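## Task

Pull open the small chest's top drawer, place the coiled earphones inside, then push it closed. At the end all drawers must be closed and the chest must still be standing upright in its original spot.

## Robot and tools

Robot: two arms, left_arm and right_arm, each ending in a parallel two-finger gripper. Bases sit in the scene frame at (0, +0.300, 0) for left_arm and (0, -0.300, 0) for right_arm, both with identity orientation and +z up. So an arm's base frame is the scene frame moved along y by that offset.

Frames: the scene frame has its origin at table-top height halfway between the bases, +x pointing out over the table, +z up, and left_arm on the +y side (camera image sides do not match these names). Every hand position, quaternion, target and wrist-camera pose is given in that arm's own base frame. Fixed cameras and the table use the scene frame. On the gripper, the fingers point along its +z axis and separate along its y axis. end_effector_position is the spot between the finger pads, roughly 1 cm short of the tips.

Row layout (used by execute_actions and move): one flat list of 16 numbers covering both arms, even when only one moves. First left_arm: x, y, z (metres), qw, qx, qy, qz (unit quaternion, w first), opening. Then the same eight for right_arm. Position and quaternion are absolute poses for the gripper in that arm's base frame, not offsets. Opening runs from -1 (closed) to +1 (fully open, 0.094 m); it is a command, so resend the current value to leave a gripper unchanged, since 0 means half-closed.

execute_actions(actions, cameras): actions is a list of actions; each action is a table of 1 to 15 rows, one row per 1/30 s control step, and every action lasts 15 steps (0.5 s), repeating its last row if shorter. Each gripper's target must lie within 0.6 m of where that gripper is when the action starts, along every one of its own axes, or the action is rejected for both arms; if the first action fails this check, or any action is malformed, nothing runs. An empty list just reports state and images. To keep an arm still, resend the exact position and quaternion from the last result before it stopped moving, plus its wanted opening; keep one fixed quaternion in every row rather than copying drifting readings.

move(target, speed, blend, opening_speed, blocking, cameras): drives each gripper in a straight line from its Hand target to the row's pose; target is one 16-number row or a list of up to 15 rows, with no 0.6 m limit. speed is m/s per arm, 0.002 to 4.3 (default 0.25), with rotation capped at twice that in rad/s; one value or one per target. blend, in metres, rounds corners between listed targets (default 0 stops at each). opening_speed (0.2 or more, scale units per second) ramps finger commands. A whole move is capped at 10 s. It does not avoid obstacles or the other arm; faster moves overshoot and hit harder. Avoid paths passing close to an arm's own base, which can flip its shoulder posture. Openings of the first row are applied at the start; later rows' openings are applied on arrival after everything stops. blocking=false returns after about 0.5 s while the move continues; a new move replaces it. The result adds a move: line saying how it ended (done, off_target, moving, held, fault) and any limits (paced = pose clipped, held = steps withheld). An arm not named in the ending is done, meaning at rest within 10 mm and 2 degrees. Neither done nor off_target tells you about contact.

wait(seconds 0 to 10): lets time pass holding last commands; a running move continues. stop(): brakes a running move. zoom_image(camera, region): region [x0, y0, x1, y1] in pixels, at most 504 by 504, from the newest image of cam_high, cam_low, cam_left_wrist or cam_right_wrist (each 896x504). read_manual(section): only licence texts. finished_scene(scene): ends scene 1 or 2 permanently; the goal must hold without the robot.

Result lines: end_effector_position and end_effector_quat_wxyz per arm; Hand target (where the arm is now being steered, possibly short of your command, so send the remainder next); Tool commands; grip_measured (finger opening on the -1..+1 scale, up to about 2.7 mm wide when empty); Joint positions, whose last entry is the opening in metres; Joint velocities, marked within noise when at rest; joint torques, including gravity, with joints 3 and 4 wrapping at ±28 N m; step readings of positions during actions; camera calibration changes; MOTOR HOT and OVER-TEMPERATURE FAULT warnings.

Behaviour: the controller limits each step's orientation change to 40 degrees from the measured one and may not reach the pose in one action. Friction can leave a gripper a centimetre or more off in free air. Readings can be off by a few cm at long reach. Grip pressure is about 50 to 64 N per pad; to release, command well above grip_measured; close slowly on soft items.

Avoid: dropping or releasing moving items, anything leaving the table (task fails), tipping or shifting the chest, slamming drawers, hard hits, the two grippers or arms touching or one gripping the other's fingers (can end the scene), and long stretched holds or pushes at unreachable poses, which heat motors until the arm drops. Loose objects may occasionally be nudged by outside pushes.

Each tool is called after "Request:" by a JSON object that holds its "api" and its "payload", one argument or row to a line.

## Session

Request:
{"api": "execute_actions", "payload": {
  "actions": []
}}

Scene clock: 0.00 s.
left_arm: end_effector_position=(+0.6440, +0.1187, +0.1264) grip_measured=+1.000 end_effector_quat_wxyz=(+0.046, +0.503, +0.862, +0.053) | right_arm: end_effector_position=(+0.0282, -0.2646, +0.2452) grip_measured=+1.000 end_effector_quat_wxyz=(+0.053, +0.737, +0.391, -0.549)
Joint positions: left_arm=[0.177 2.016 1.823 -1.24 -0.021 1.235 0.094] | right_arm=[-0.835 1.068 0.768 -1.611 1.141 1.551 0.094]
Joint velocities: within noise
Joint torques (N m): no reading
Heat: left arm: hottest elbow 33 °C; right arm: hottest elbow 29 °C.
Hand target: left_arm +0.6534, +0.1204, +0.1423; +0.060, +0.502, +0.861, +0.065 | right_arm +0.0325, -0.2694, +0.2547; +0.065, +0.742, +0.385, -0.546
Tool commands: left_gripper/opening=+1.0 right_gripper/opening=+1.0
camera_calibration:
cam_left_wrist: T_world_to_cam=[[-0.902051, -0.405056, -0.149111, 0.645833], [-0.427625, 0.791711, 0.436269, 0.150557], [-0.0586608, 0.4573, -0.887376, 0.197677], [0, 0, 0, 1]] pos_world=[0.658552, 0.0520034, 0.206031]
cam_right_wrist: T_world_to_cam=[[-0.610527, 0.750303, 0.253581, 0.150726], [0.471698, 0.601675, -0.644584, 0.333299], [-0.636206, -0.273923, -0.721254, 0.22287], [0, 0, 0, 1]] pos_world=[0.0765968, -0.252578, 0.337364]

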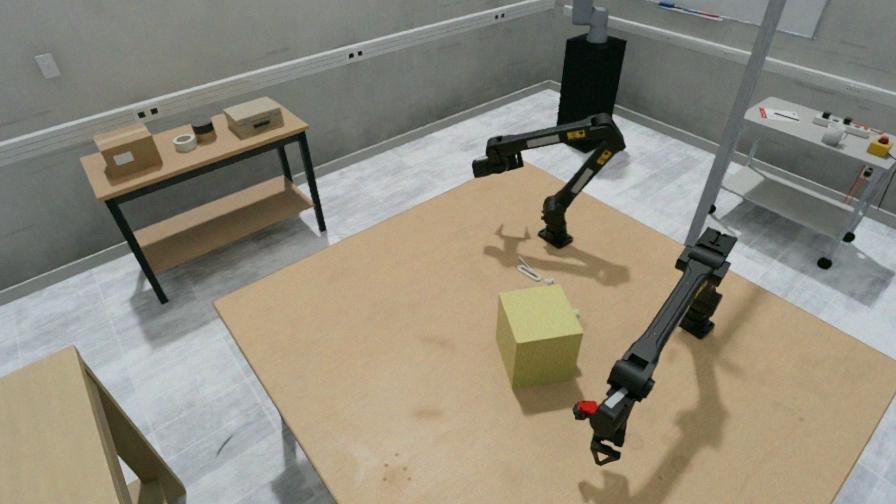

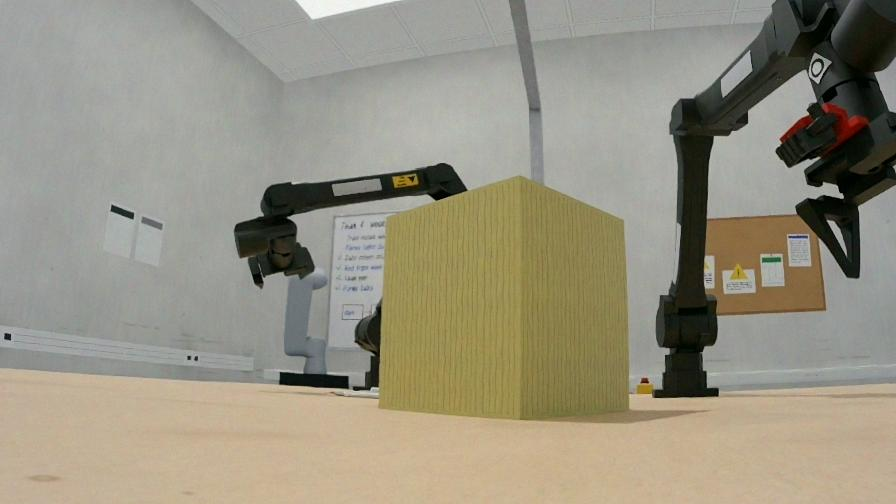

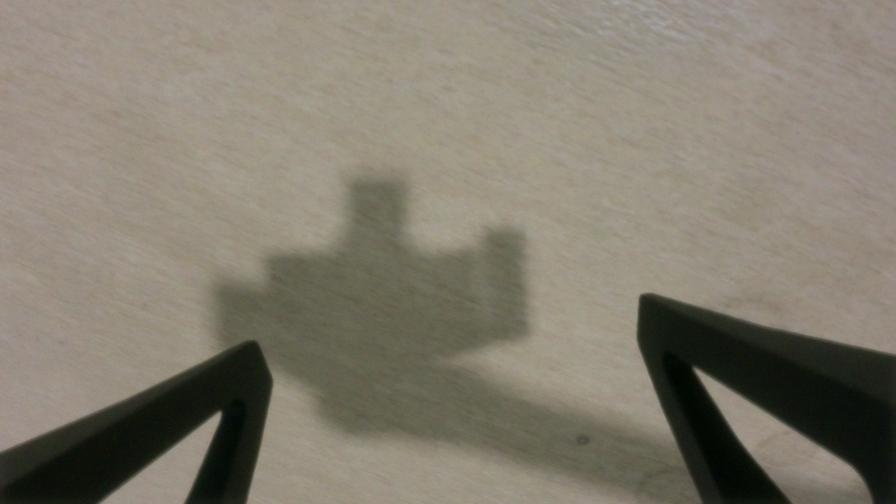

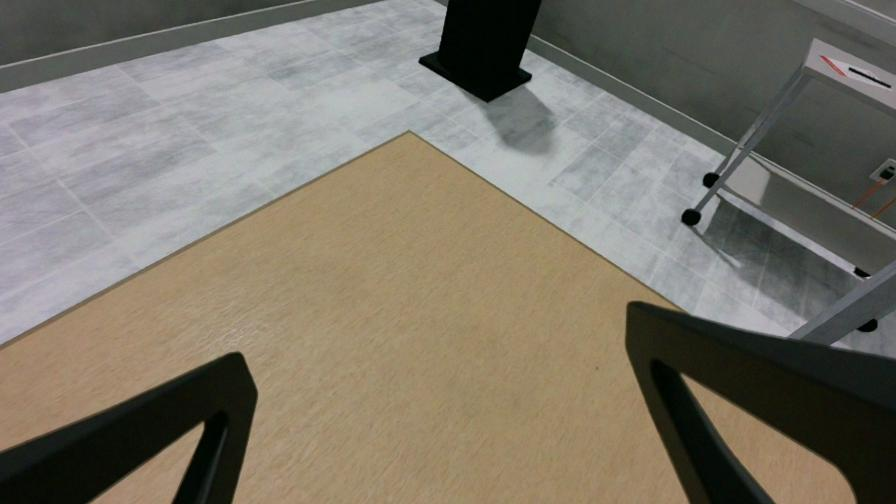

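Request:
{"api": "zoom_image", "payload": {
  "camera": "cam_high",
  "region": [470, 230, 730, 400]
}}

Request:
{"api": "zoom_image", "payload": {
  "camera": "cam_low",
  "region": [300, 150, 720, 430]
}}

Scaled by 1.938 from the camera's 896x504 image, which has a finer 1280x720 frame.

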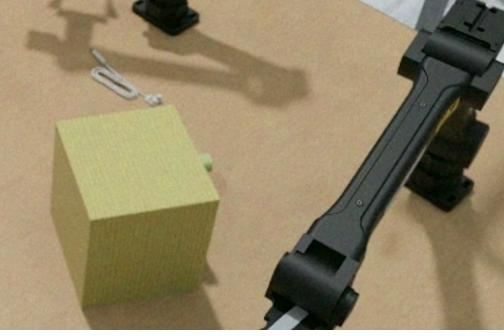

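Scaled by 1.200 from the camera's 896x504 image, which has a finer 1280x720 frame.

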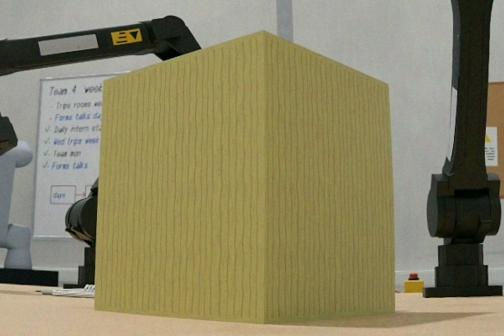

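Request:
{"api": "move", "payload": {
  "target": [
    [0.42,0.06,0.31,0.35,0.35,0.85,-0.05,1, 0.20,-0.13,0.24,0.03,-0.73,0.66,0.25,1],
    [0.2875,-0.137,0.255,0.5217,0.2019,0.8189,-0.1286,1, 0.235,0.07,0.17,0,-0.7071,0.7071,0,1]
  ],
  "speed": 0.3,
  "blend": [0.06,0]
}}

Scene clock: 17.13 s.
left_arm: end_effector_position=(+0.2854, -0.1359, +0.2533) grip_measured=+1.000 end_effector_quat_wxyz=(+0.517, +0.207, +0.821, -0.126) | right_arm: end_effector_position=(+0.2271, +0.0724, +0.1642) grip_measured=+1.000 end_effector_quat_wxyz=(+0.689, -0.681, +0.187, -0.162)
Joint positions: left_arm=[-0.402 0.461 0.462 -0.451 0.075 0.044 0.094] | right_arm=[-0.494 1.388 0.403 -1.689 -1.576 2.073 0.094]
Joint velocities: within noise
Joint torques (N m): left_arm=[0.15 -0.38 12.04 2.48 -0.04 -0.09] | right_arm=[1.85 -4.31 6.76 -1.1 -0.36 0.13]
Heat: left arm: hottest elbow 36 °C; right arm: hottest elbow 33 °C.
Hand target: left_arm +0.2874, -0.1370, +0.2551; +0.522, +0.202, +0.819, -0.129 | right_arm +0.2343, +0.0691, +0.1689; +0.689, -0.681, +0.184, -0.164
Off the commanded pose: left_arm 0.003 m, 1 deg | right_arm 0.010 m, 104 deg; orientation clipped.
joint sent to its limit (right arm) — joint 4 (wrist pitch), lower limit; joint 5 (wrist yaw), lower limit; joint 6 (wrist roll), upper limit. The joint targets are off in orientation, not in position.
move: off_target (right_arm); limits=paced
camera_calibration:
cam_left_wrist: T_world_to_cam=[[-0.494498, -0.863921, -0.0954581, 0.0458424], [-0.661225, 0.445195, -0.603807, 0.426504], [0.564139, -0.235462, -0.791394, 0.109591], [0, 0, 0, 1]] pos_world=[0.242859, -0.124468, 0.348632]
cam_right_wrist: T_world_to_cam=[[0.126973, -0.0852741, 0.988234, -0.187764], [0.591453, -0.793296, -0.144446, -0.0239382], [0.796279, 0.602835, -0.0502916, -0.115638], [0, 0, 0, 1]] pos_world=[0.13008, 0.0347093, 0.176281]

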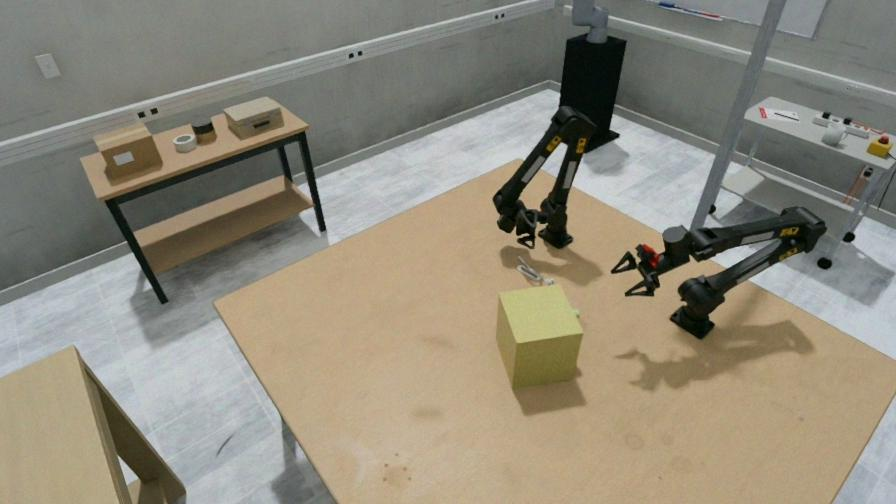

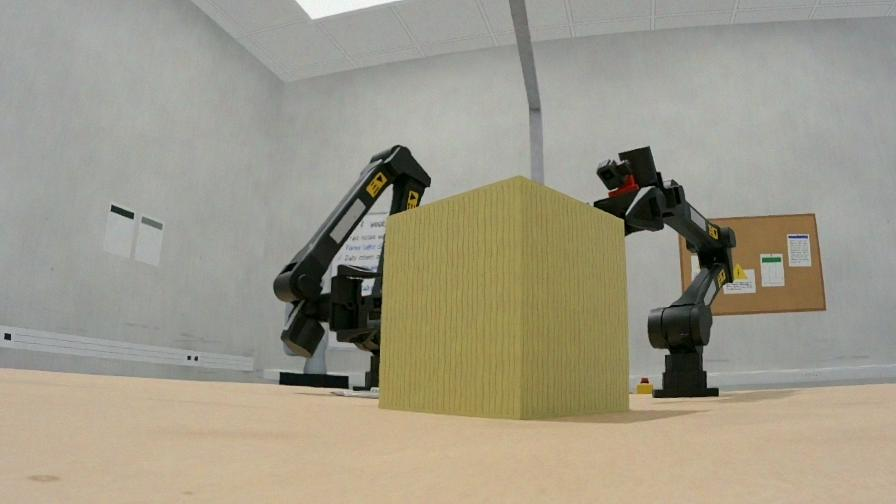

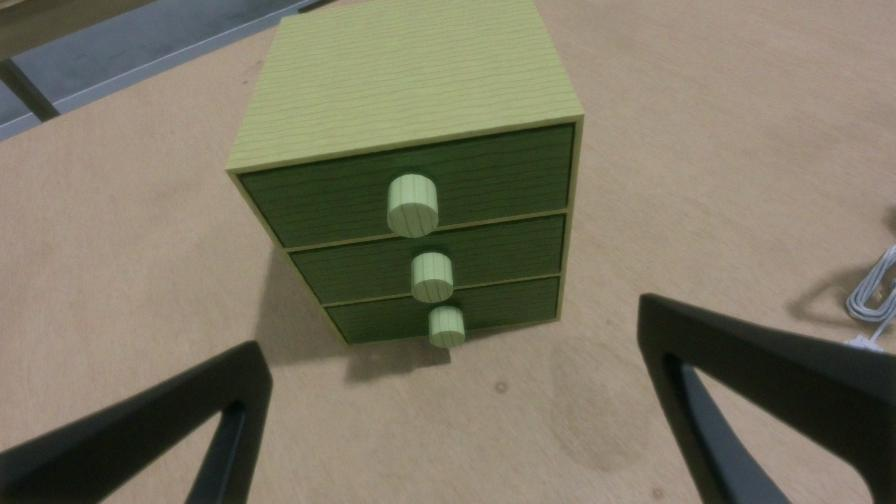

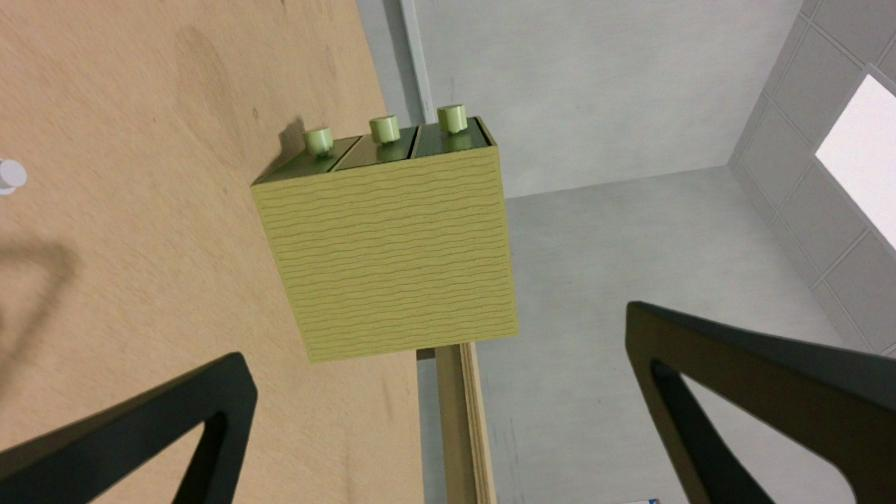

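Request:
{"api": "zoom_image", "payload": {
  "camera": "cam_left_wrist",
  "region": [210, 90, 610, 370]
}}

Request:
{"api": "move", "payload": {
  "target": [
    [0.2854,-0.1359,0.2533,0.517,0.207,0.821,-0.126,1,0.208,0.086,0.185,-0.3925,0.6029,0.4242,0.5499,1],
    [0.2854,-0.1359,0.2533,0.517,0.207,0.821,-0.126,1,0.157,0.093,0.19,-0.1797,0.138,0.9098,0.3476,1],
    [0.2854,-0.1359,0.2533,0.517,0.207,0.821,-0.126,1,0.21,0.05,0.2,0,-0.438,0.899,0,1],
    [0.2854,-0.1359,0.2533,0.517,0.207,0.821,-0.126,1,0.235,0.07,0.17,0,-0.7071,0.7071,0,1]
  ],
  "speed": 0.4,
  "blend": 0.02
}}

Scaled by 1.260 from the camera's 896x504 image, which has a finer 1280x720 frame.

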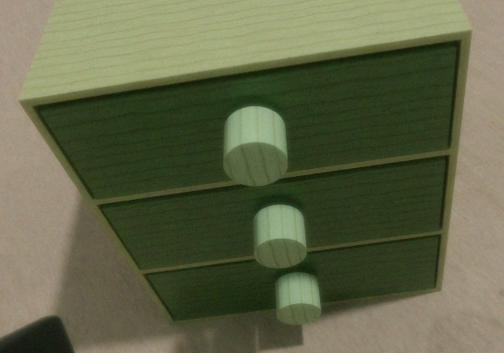

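Scene clock: 47.17 s.
left_arm: end_effector_position=(+0.2855, -0.1358, +0.2534) grip_measured=+1.000 end_effector_quat_wxyz=(+0.517, +0.206, +0.821, -0.126) | right_arm: end_effector_position=(+0.2254, +0.0653, +0.1637) grip_measured=+1.000 end_effector_quat_wxyz=(+0.012, +0.701, -0.713, -0.005)
Joint positions: left_arm=[-0.402 0.461 0.462 -0.45 0.075 0.042 0.094] | right_arm=[0.286 0.977 0.785 -1.405 0.003 -1.268 0.094]
Joint velocities: within noise
Joint torques (N m): left_arm=[0.38 -0.73 12.25 1.74 0.15 0.05] | right_arm=[2.02 -3.19 11.85 1.26 -0.11 -0.09]
Heat: left arm: hottest elbow 40 °C; right arm: hottest elbow 34 °C.
Hand target: left_arm +0.2854, -0.1359, +0.2534; +0.517, +0.207, +0.821, -0.126 | right_arm +0.2347, +0.0699, +0.1700; +0.000, +0.707, -0.707, +0.000
Off the commanded pose: left_arm 0.000 m, 0 deg | right_arm 0.012 m, 2 deg.
move: off_target (right_arm)
camera_calibration:
cam_left_wrist: T_world_to_cam=[[-0.493828, -0.864386, -0.0947098, 0.0455055], [-0.661612, 0.444176, -0.604133, 0.426668], [0.564272, -0.235677, -0.791235, 0.109523], [0, 0, 0, 1]] pos_world=[0.242959, -0.124369, 0.348732]
cam_right_wrist: T_world_to_cam=[[0.990927, -0.133926, -0.0112513, -0.215655], [-0.116431, -0.897263, 0.425866, 0.0444656], [-0.0671299, -0.420693, -0.904716, 0.29127], [0, 0, 0, 1]] pos_world=[0.238429, 0.133551, 0.242154]

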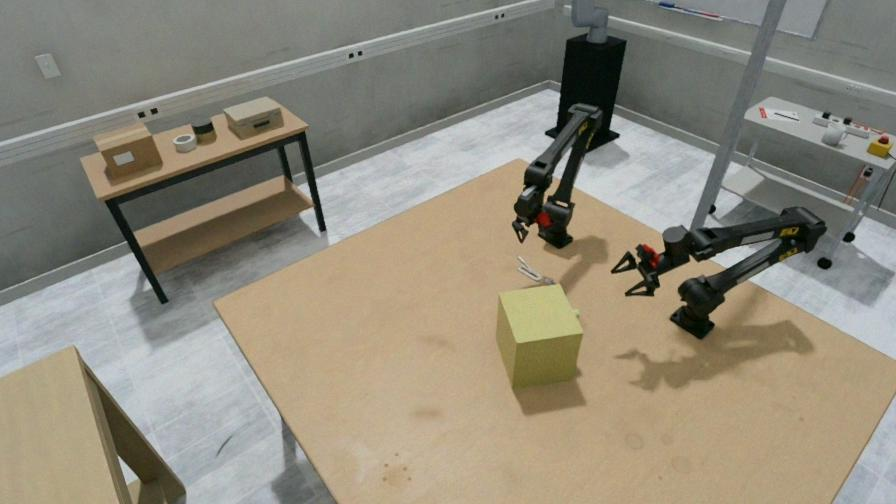

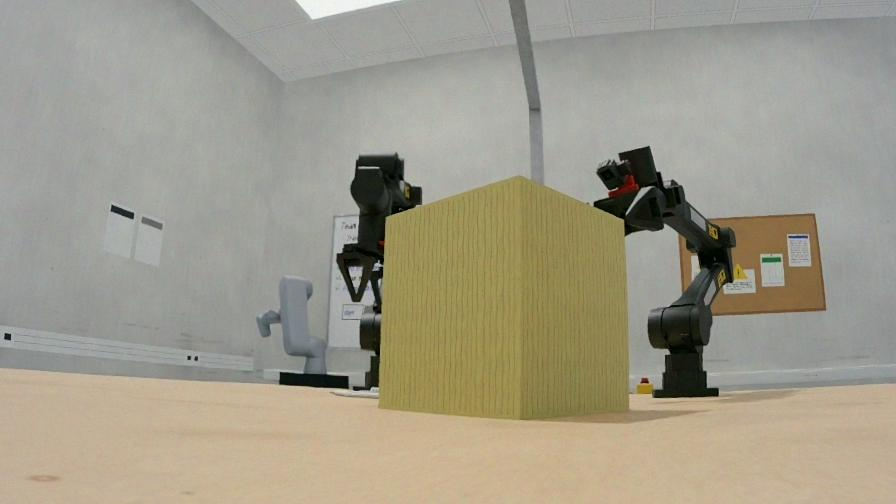

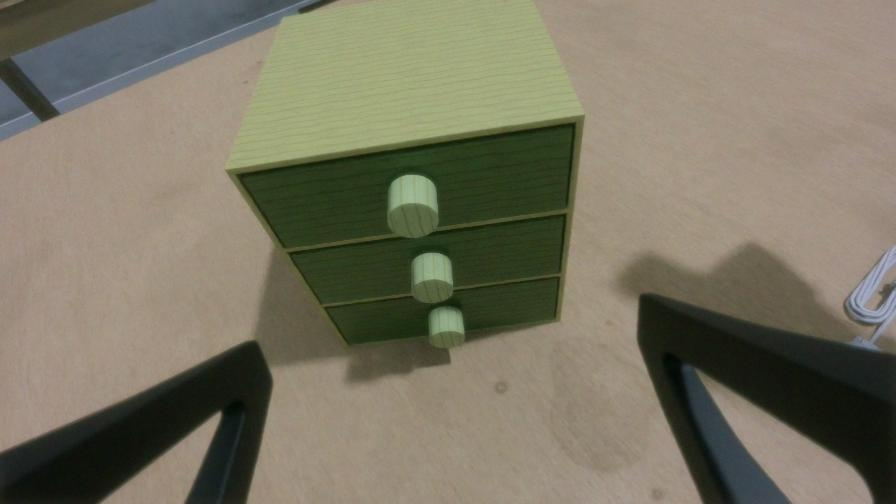

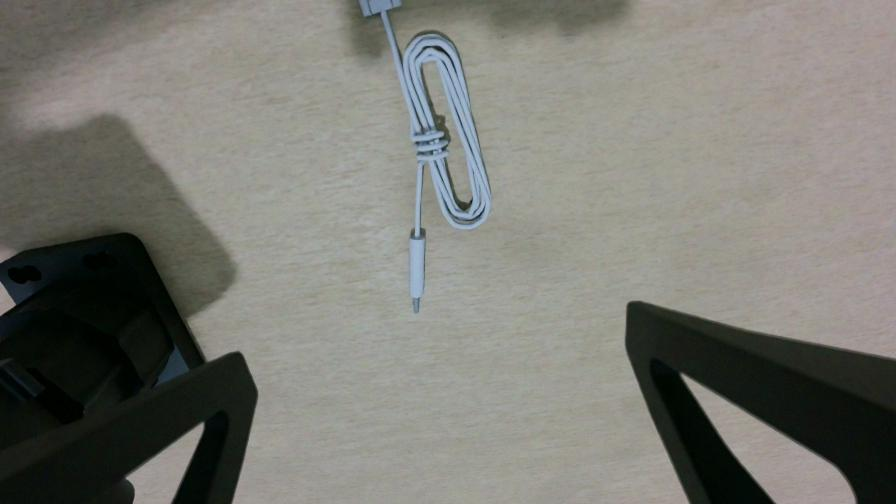

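Request:
{"api": "move", "payload": {
  "target": [0.359,-0.153,0.180,0.5595,0.1801,0.7991,-0.1261,1,0.236,0.093,0.07,0,-0.7337,0.6794,0,1],
  "speed": 0.2,
  "cameras": ["cam_left_wrist","cam_right_wrist"]
}}

Scene clock: 59.33 s.
left_arm: end_effector_position=(+0.3568, -0.1561, +0.1747) grip_measured=+1.000 end_effector_quat_wxyz=(+0.550, +0.189, +0.804, -0.126) | right_arm: end_effector_position=(+0.2315, +0.0888, +0.0686) grip_measured=+1.000 end_effector_quat_wxyz=(+0.008, +0.731, -0.683, -0.003)
Joint positions: left_arm=[-0.38 0.895 0.33 0.192 0.07 0.034 0.094] | right_arm=[0.369 1.123 0.612 -1.076 0.002 -1.269 0.094]
Joint velocities: within noise
Joint torques (N m): left_arm=[1.03 -5.01 10.52 2.52 -0.07 -0.05] | right_arm=[2.26 -4.48 9.4 1.29 -0.11 -0.02]
Heat: left arm: hottest elbow 41 °C; right arm: hottest elbow 36 °C.
Hand target: left_arm +0.3590, -0.1531, +0.1801; +0.559, +0.180, +0.799, -0.126 | right_arm +0.2359, +0.0929, +0.0701; +0.000, +0.734, -0.679, +0.000
Off the commanded pose: left_arm 0.007 m, 2 deg | right_arm 0.006 m, 1 deg.
move: done
camera_calibration:
cam_left_wrist: T_world_to_cam=[[-0.461705, -0.881693, -0.097184, 0.042005], [-0.63089, 0.403421, -0.662744, 0.428243], [0.623543, -0.24468, -0.742513, -0.0289427], [0, 0, 0, 1]] pos_world=[0.307615, -0.142808, 0.266407]
cam_right_wrist: T_world_to_cam=[[0.998768, -0.0495429, -0.00269256, -0.229578], [-0.0437809, -0.905542, 0.421992, 0.0908195], [-0.0233449, -0.421354, -0.906596, 0.205597], [0, 0, 0, 1]] pos_world=[0.238071, 0.157496, 0.14745]
Images, in order (width x height): cam_left_wrist 896x504, cam_right_wrist 896x504.

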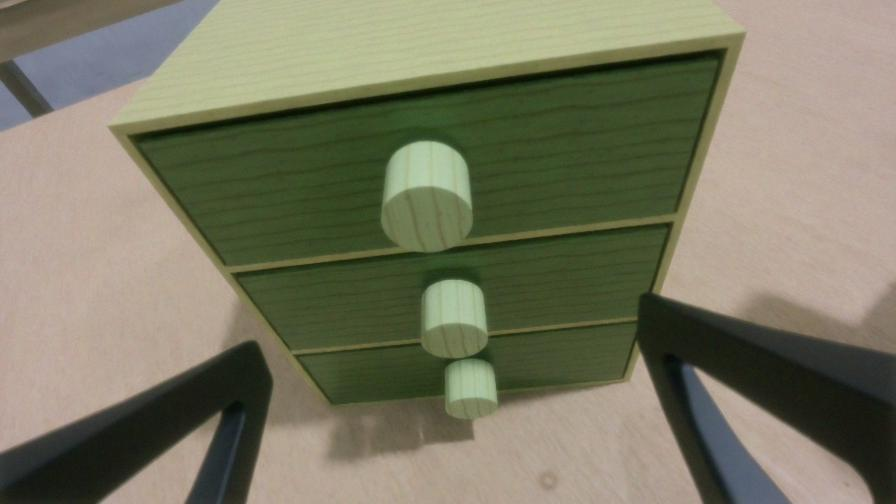

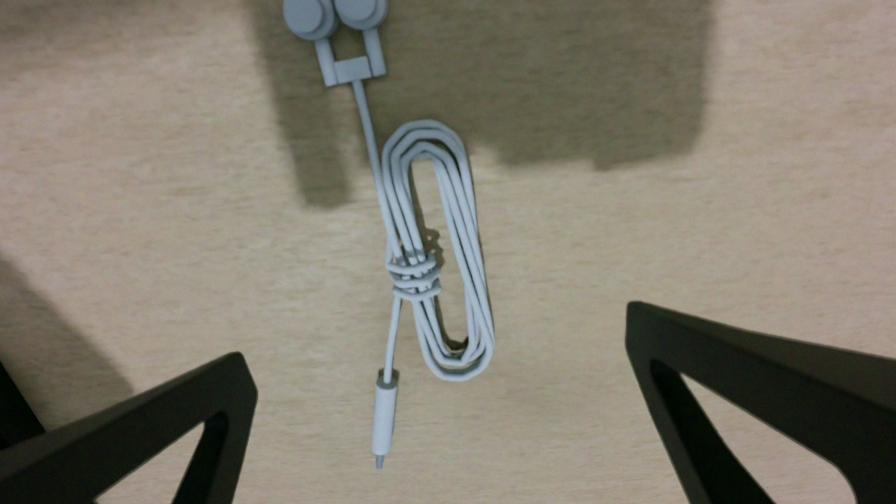

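Request:
{"api": "move", "payload": {
  "target": [0.4075,-0.1725,0.180,0.5595,0.1801,0.7991,-0.1261,1,0.233,0.088,0.02,0,-0.7303,0.6831,0,1],
  "speed": 0.1,
  "cameras": ["cam_left_wrist","cam_right_wrist"]
}}

Scene clock: 67.77 s.
left_arm: end_effector_position=(+0.3853, -0.1673, +0.1527) grip_measured=+1.000 end_effector_quat_wxyz=(+0.535, +0.190, +0.814, -0.123) | right_arm: end_effector_position=(+0.2289, +0.0878, +0.0206) grip_measured=+1.000 end_effector_quat_wxyz=(+0.005, +0.731, -0.683, -0.001)
Joint positions: left_arm=[-0.38 1.076 0.379 0.287 0.069 0.033 0.094] | right_arm=[0.369 1.212 0.524 -0.893 0.002 -1.269 0.094]
Joint velocities: within noise
Joint torques (N m): left_arm=[0.85 -5.19 14.9 2.51 -0.06 -0.07] | right_arm=[0.97 -4.54 8.1 1.36 -0.09 -0.05]
Heat: left arm: hottest elbow 41 °C; right arm: hottest elbow 36 °C.
Hand target: left_arm +0.4052, -0.1716, +0.1806; +0.559, +0.180, +0.799, -0.126 | right_arm +0.2329, +0.0880, +0.0201; +0.000, +0.730, -0.683, +0.000
Off the commanded pose: left_arm 0.036 m, 4 deg | right_arm 0.004 m, 1 deg.
move: off_target (left_arm)
camera_calibration:
cam_left_wrist: T_world_to_cam=[[-0.463835, -0.881026, -0.0930076, 0.0434616], [-0.654273, 0.411443, -0.63454, 0.442183], [0.597313, -0.23347, -0.767273, -0.0499239], [0, 0, 0, 1]] pos_world=[0.339288, -0.155298, 0.24632]
cam_right_wrist: T_world_to_cam=[[0.998764, -0.0495528, 0.00392775, -0.227236], [-0.0466298, -0.906608, 0.41939, 0.110864], [-0.017221, -0.419055, -0.907797, 0.160003], [0, 0, 0, 1]] pos_world=[0.23488, 0.156299, 0.0996473]
Images, in order (width x height): cam_left_wrist 896x504, cam_right_wrist 896x504.

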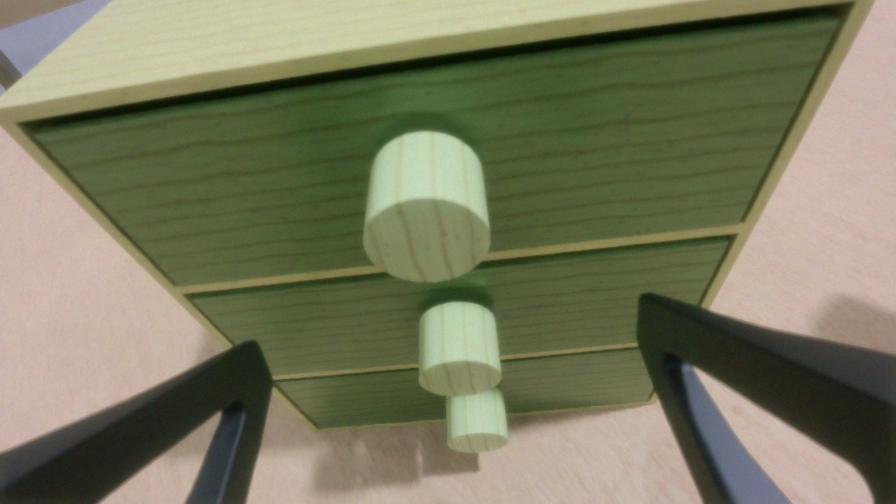

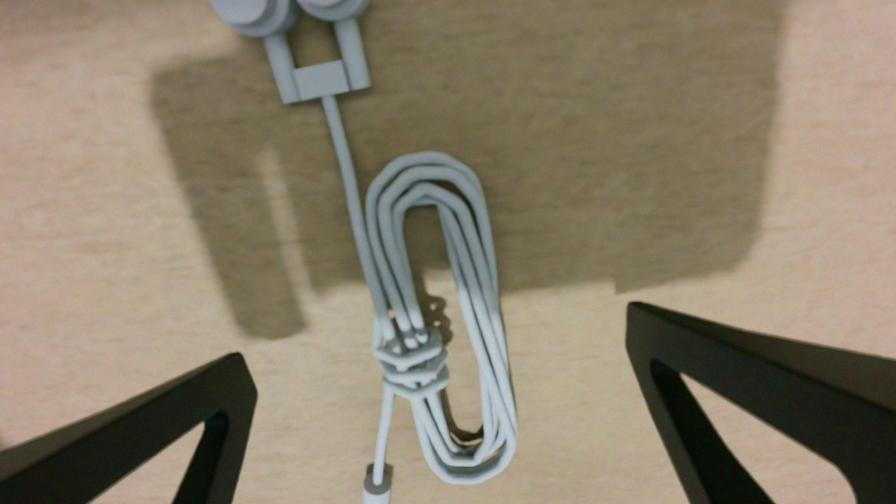

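Request:
{"api": "move", "payload": {
  "target": [
    [0.4235,-0.171,0.198,0.5595,0.1801,0.7991,-0.1261,1,0.235,0.084,0.0115,0,-0.7303,0.6831,0,1],
    [0.4235,-0.171,0.198,0.5595,0.1801,0.7991,-0.1261,1,0.235,0.084,0.0115,0,-0.7303,0.6831,0,-0.45]
  ],
  "speed": 0.07,
  "opening_speed": 0.5,
  "cameras": ["cam_left_wrist","cam_right_wrist"]
}}

Scene clock: 77.10 s.
left_arm: end_effector_position=(+0.4042, -0.1670, +0.1740) grip_measured=+1.000 end_effector_quat_wxyz=(+0.543, +0.184, +0.810, -0.125) | right_arm: end_effector_position=(+0.2324, +0.0850, +0.0137) grip_measured=-0.449 end_effector_quat_wxyz=(+0.002, +0.730, -0.683, +0.000)
Joint positions: left_arm=[-0.357 1.084 0.44 0.255 0.085 0.033 0.094] | right_arm=[0.354 1.232 0.516 -0.858 0.002 -1.283 0.026]
Joint velocities: within noise
Joint torques (N m): left_arm=[0.79 -5.71 15.35 1.63 0.25 0.03] | right_arm=[0.85 -4.37 7.72 1.35 -0.1 -0.09]
Heat: left arm: hottest elbow 42 °C; right arm: hottest elbow 36 °C.
Hand target: left_arm +0.4217, -0.1702, +0.1983; +0.560, +0.180, +0.799, -0.126 | right_arm +0.2349, +0.0839, +0.0116; +0.000, +0.730, -0.683, +0.000
Off the commanded pose: left_arm 0.031 m, 2 deg | right_arm 0.004 m, 0 deg.
move: off_target (left_arm)
camera_calibration:
cam_left_wrist: T_world_to_cam=[[-0.454719, -0.886193, -0.0888392, 0.0492298], [-0.64713, 0.397282, -0.650685, 0.465476], [0.611926, -0.238388, -0.754133, -0.0537529], [0, 0, 0, 1]] pos_world=[0.356502, -0.154112, 0.266714]
cam_right_wrist: T_world_to_cam=[[0.998643, -0.0511473, 0.00984747, -0.230736], [-0.0505922, -0.907534, 0.41692, 0.112509], [-0.0123874, -0.416852, -0.90889, 0.151371], [0, 0, 0, 1]] pos_world=[0.237989, 0.153404, 0.0929449]
Images, in order (width x height): cam_left_wrist 896x504, cam_right_wrist 896x504.

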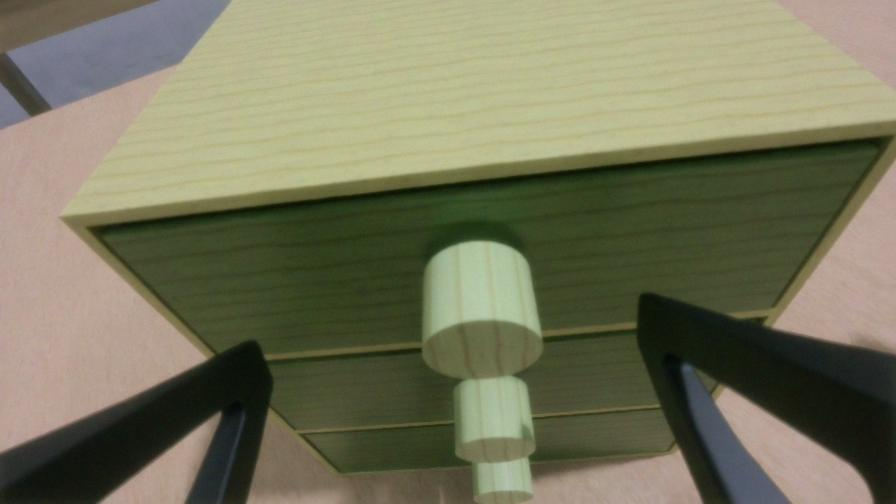

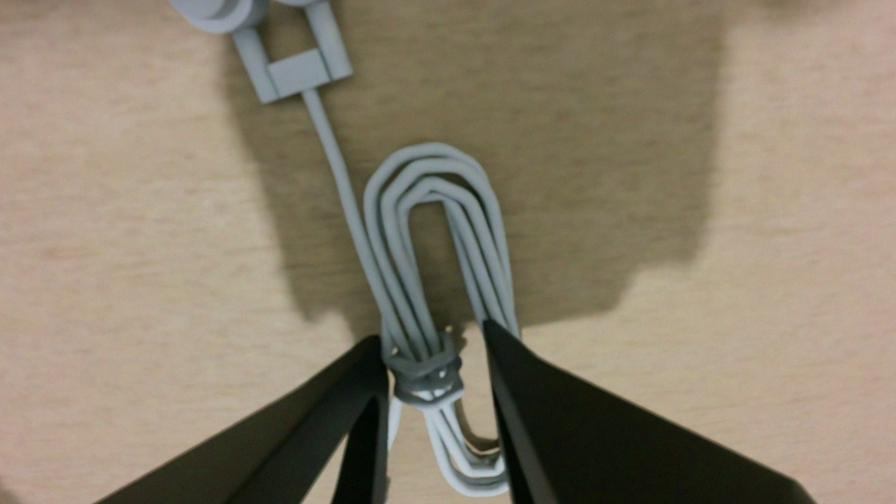

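Request:
{"api": "move", "payload": {
  "target": [
    [0.4235,-0.182,0.197,0.5595,0.1801,0.7991,-0.1261,1,0.235,0.084,0.0115,0,-0.7303,0.6831,0,-0.65]
  ],
  "speed": 0.05,
  "opening_speed": 0.4,
  "cameras": ["cam_left_wrist","cam_right_wrist"]
}}

Scene clock: 80.87 s.
left_arm: end_effector_position=(+0.4032, -0.1708, +0.1682) grip_measured=+1.000 end_effector_quat_wxyz=(+0.538, +0.184, +0.814, -0.119) | right_arm: end_effector_position=(+0.2324, +0.0850, +0.0137) grip_measured=-0.648 end_effector_quat_wxyz=(+0.002, +0.730, -0.683, +0.000)
Joint positions: left_arm=[-0.376 1.098 0.44 0.254 0.06 0.03 0.094] | right_arm=[0.354 1.232 0.516 -0.858 0.002 -1.283 0.017]
Joint velocities: within noise
Joint torques (N m): left_arm=[-0.21 -6.07 15.87 1.98 -0.07 -0.03] | right_arm=[0.97 -4.37 7.72 1.35 -0.1 -0.09]
Heat: left arm: hottest elbow 43 °C; right arm: hottest elbow 35 °C.
Hand target: left_arm +0.4210, -0.1810, +0.1976; +0.560, +0.180, +0.799, -0.126 | right_arm +0.2349, +0.0839, +0.0116; +0.000, +0.730, -0.683, +0.000
Off the commanded pose: left_arm 0.037 m, 3 deg | right_arm 0.004 m, 0 deg.
move: off_target (left_arm)
camera_calibration:
cam_left_wrist: T_world_to_cam=[[-0.450992, -0.887553, -0.0941023, 0.0439936], [-0.656319, 0.401239, -0.638947, 0.464989], [0.604857, -0.226399, -0.763473, -0.0520323], [0, 0, 0, 1]] pos_world=[0.356494, -0.159305, 0.261518]
cam_right_wrist: T_world_to_cam=[[0.998643, -0.0511473, 0.00984747, -0.230736], [-0.0505922, -0.907534, 0.41692, 0.112509], [-0.0123874, -0.416852, -0.90889, 0.151371], [0, 0, 0, 1]] pos_world=[0.237989, 0.153404, 0.0929449]
Images, in order (width x height): cam_left_wrist 896x504, cam_right_wrist 896x504.

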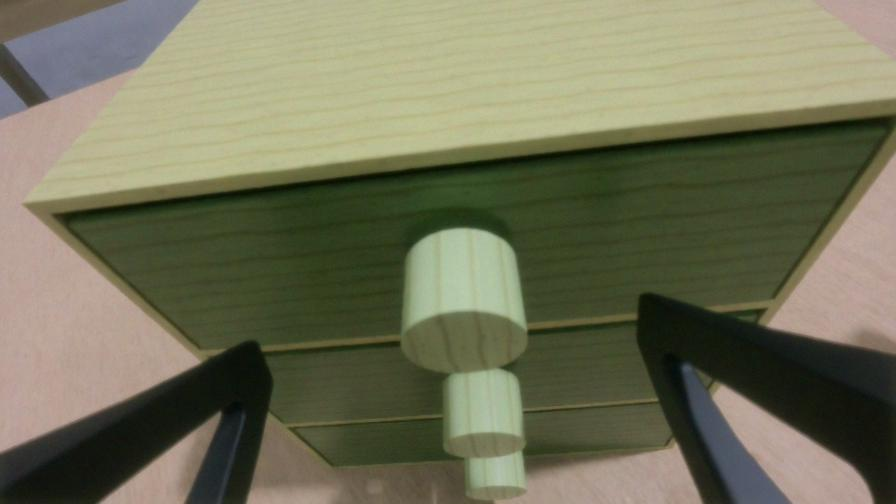

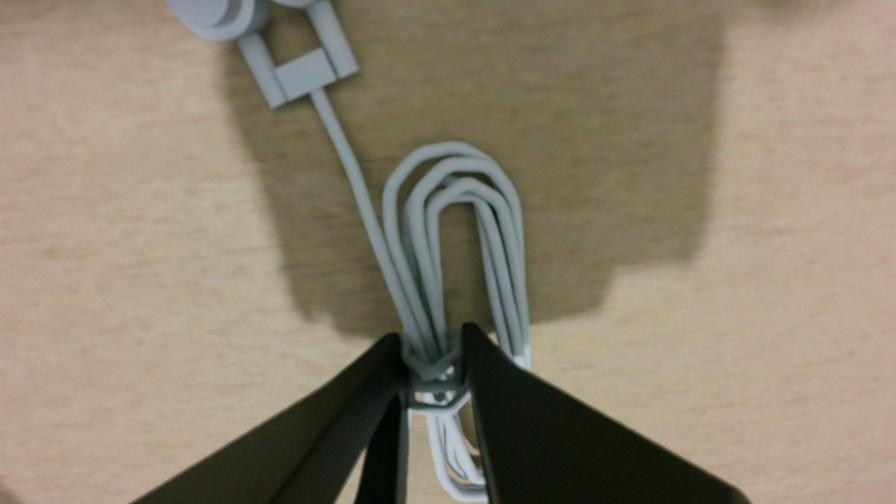

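Request:
{"api": "move", "payload": {
  "target": [
    [0.4245,-0.191,0.201,0.5595,0.1801,0.7991,-0.1261,1,0.235,0.084,0.0115,0,-0.7303,0.6831,0,-0.8]
  ],
  "speed": 0.05,
  "opening_speed": 0.4,
  "cameras": ["cam_left_wrist","cam_right_wrist"]
}}

Scene clock: 85.50 s.
left_arm: end_effector_position=(+0.4067, -0.1801, +0.1759) grip_measured=+1.000 end_effector_quat_wxyz=(+0.543, +0.184, +0.810, -0.120) | right_arm: end_effector_position=(+0.2324, +0.0850, +0.0137) grip_measured=-0.797 end_effector_quat_wxyz=(+0.002, +0.730, -0.683, +0.000)
Joint positions: left_arm=[-0.402 1.104 0.459 0.254 0.035 0.021 0.094] | right_arm=[0.354 1.232 0.516 -0.858 0.002 -1.283 0.01]
Joint velocities: within noise
Joint torques (N m): left_arm=[-0.03 -5.95 15.54 1.65 -0.07 -0.06] | right_arm=[0.91 -4.48 7.77 1.36 -0.09 -0.08]
Heat: left arm: hottest elbow 44 °C; right arm: hottest elbow 35 °C.
Hand target: left_arm +0.4225, -0.1901, +0.2015; +0.560, +0.180, +0.799, -0.126 | right_arm +0.2349, +0.0840, +0.0116; +0.000, +0.730, -0.683, +0.000
Off the commanded pose: left_arm 0.033 m, 2 deg | right_arm 0.004 m, 0 deg.
move: off_target (left_arm)
camera_calibration:
cam_left_wrist: T_world_to_cam=[[-0.44957, -0.887988, -0.0967728, 0.0378463], [-0.648342, 0.398913, -0.648476, 0.473956], [0.614442, -0.228793, -0.755059, -0.0561531], [0, 0, 0, 1]] pos_world=[0.358803, -0.168308, 0.268613]
cam_right_wrist: T_world_to_cam=[[0.998643, -0.0511473, 0.00984747, -0.230736], [-0.0505922, -0.907534, 0.41692, 0.112509], [-0.0123874, -0.416852, -0.90889, 0.151371], [0, 0, 0, 1]] pos_world=[0.237989, 0.153404, 0.0929449]
Images, in order (width x height): cam_left_wrist 896x504, cam_right_wrist 896x504.

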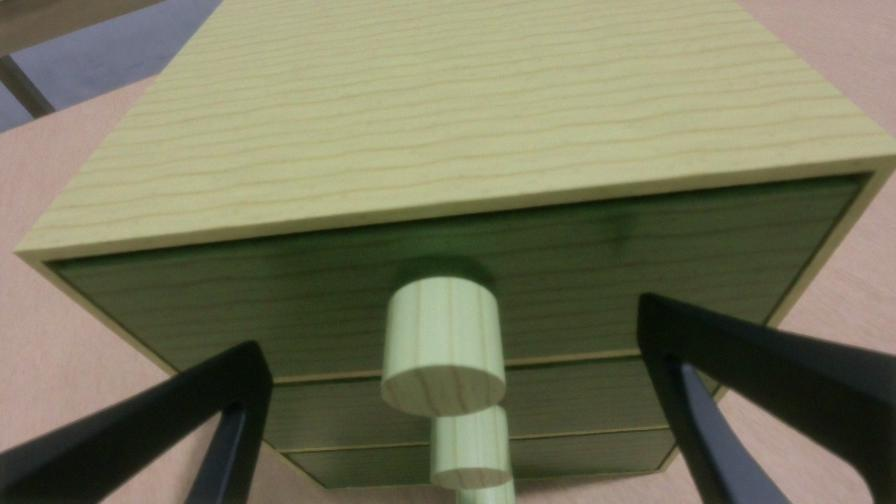

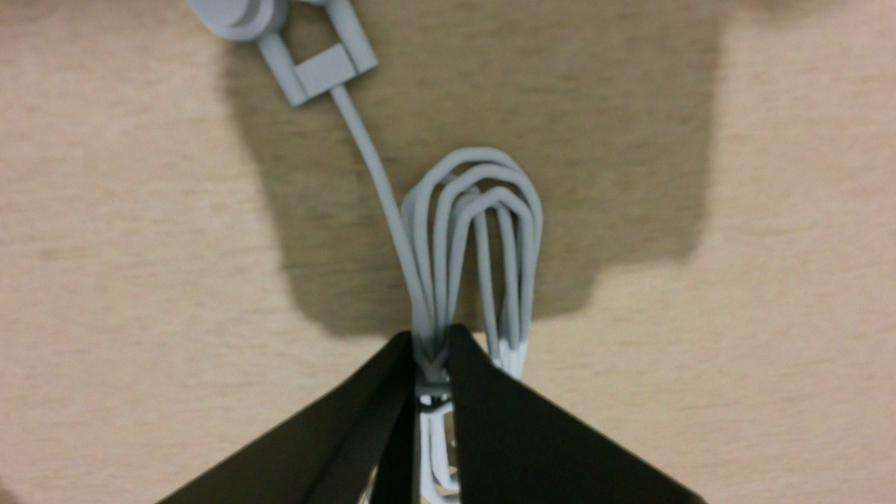

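Request:
{"api": "move", "payload": {
  "target": [
    [0.4245,-0.191,0.199,0.5595,0.1801,0.7991,-0.1261,-0.5,0.237,0.085,0.12,0,-0.7303,0.6831,0,-0.8]
  ],
  "speed": 0.05,
  "opening_speed": 0.5
}}

Scene clock: 91.17 s.
left_arm: end_effector_position=(+0.4068, -0.1799, +0.1737) grip_measured=-0.406 end_effector_quat_wxyz=(+0.541, +0.184, +0.812, -0.119) | right_arm: end_effector_position=(+0.2181, +0.0797, +0.0978) grip_measured=-0.794 end_effector_quat_wxyz=(+0.026, +0.730, -0.683, -0.012)
Joint positions: left_arm=[-0.402 1.108 0.459 0.252 0.033 0.02 0.028] | right_arm=[0.354 1.058 0.653 -1.223 0.002 -1.283 0.01]
Joint velocities: within noise
Joint torques (N m): left_arm=[-0.21 -5.89 15.39 1.98 0.02 -0.05] | right_arm=[1.03 -5.3 14.2 0.2 -0.08 -0.08]
Heat: left arm: hottest elbow 44 °C; right arm: hottest elbow 36 °C.
Hand target: left_arm +0.4225, -0.1901, +0.1994; +0.560, +0.180, +0.799, -0.126 | right_arm +0.2361, +0.0847, +0.1197; +0.000, +0.730, -0.683, +0.000
Off the commanded pose: left_arm 0.033 m, 3 deg | right_arm 0.030 m, 3 deg.
move: off_target (left_arm, right_arm)
camera_calibration:
cam_left_wrist: T_world_to_cam=[[-0.448431, -0.888654, -0.0959368, 0.037177], [-0.65287, 0.398962, -0.643887, 0.473459], [0.610468, -0.226104, -0.759082, -0.0550738], [0, 0, 0, 1]] pos_world=[0.359399, -0.168307, 0.266615]
cam_right_wrist: T_world_to_cam=[[0.997877, -0.0514175, -0.0399761, -0.212436], [-0.0288881, -0.899536, 0.43589, 0.0646858], [-0.0583724, -0.43381, -0.899112, 0.235851], [0, 0, 0, 1]] pos_world=[0.227621, 0.149579, 0.175368]

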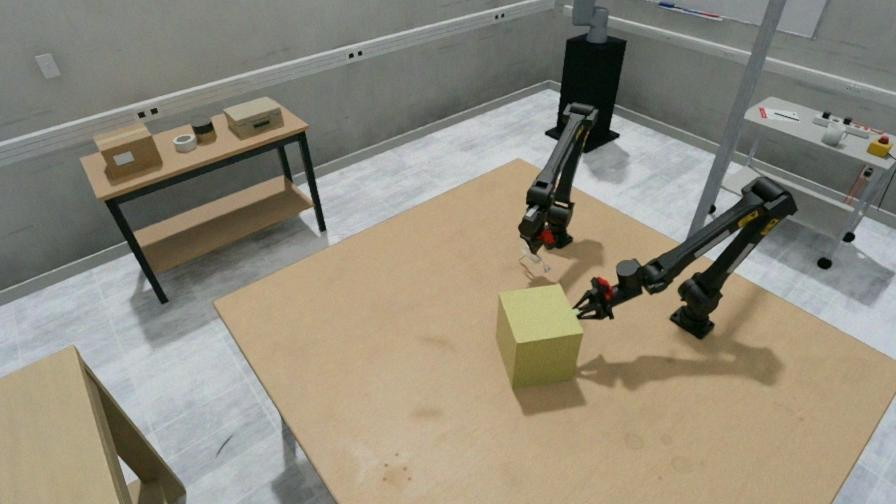

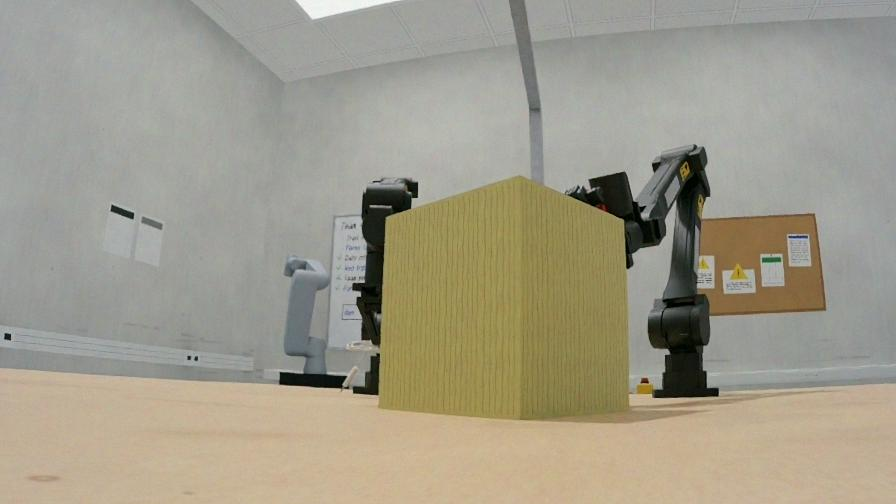

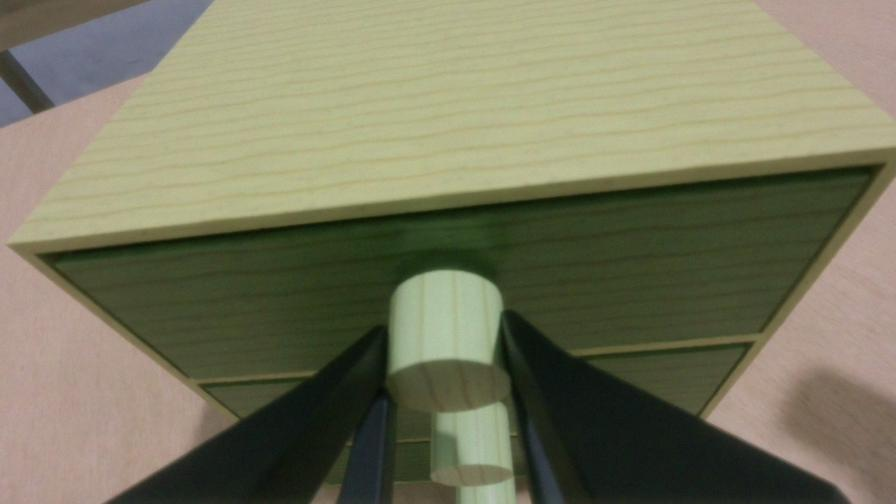

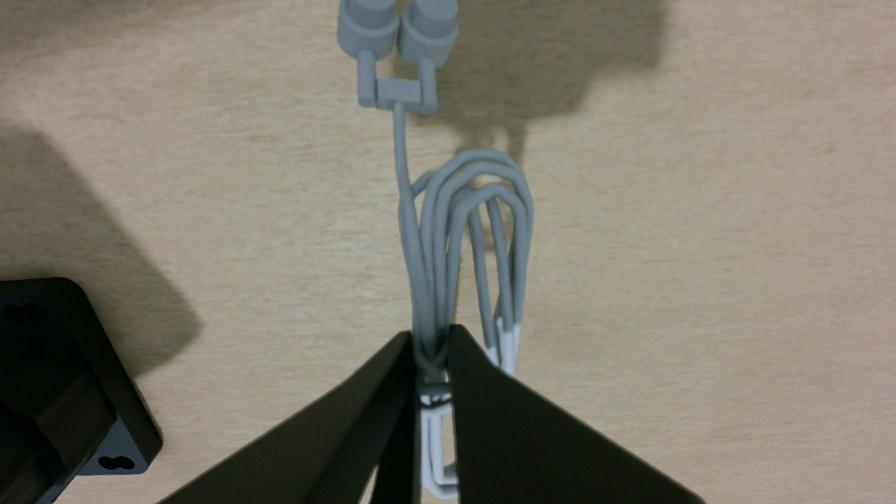

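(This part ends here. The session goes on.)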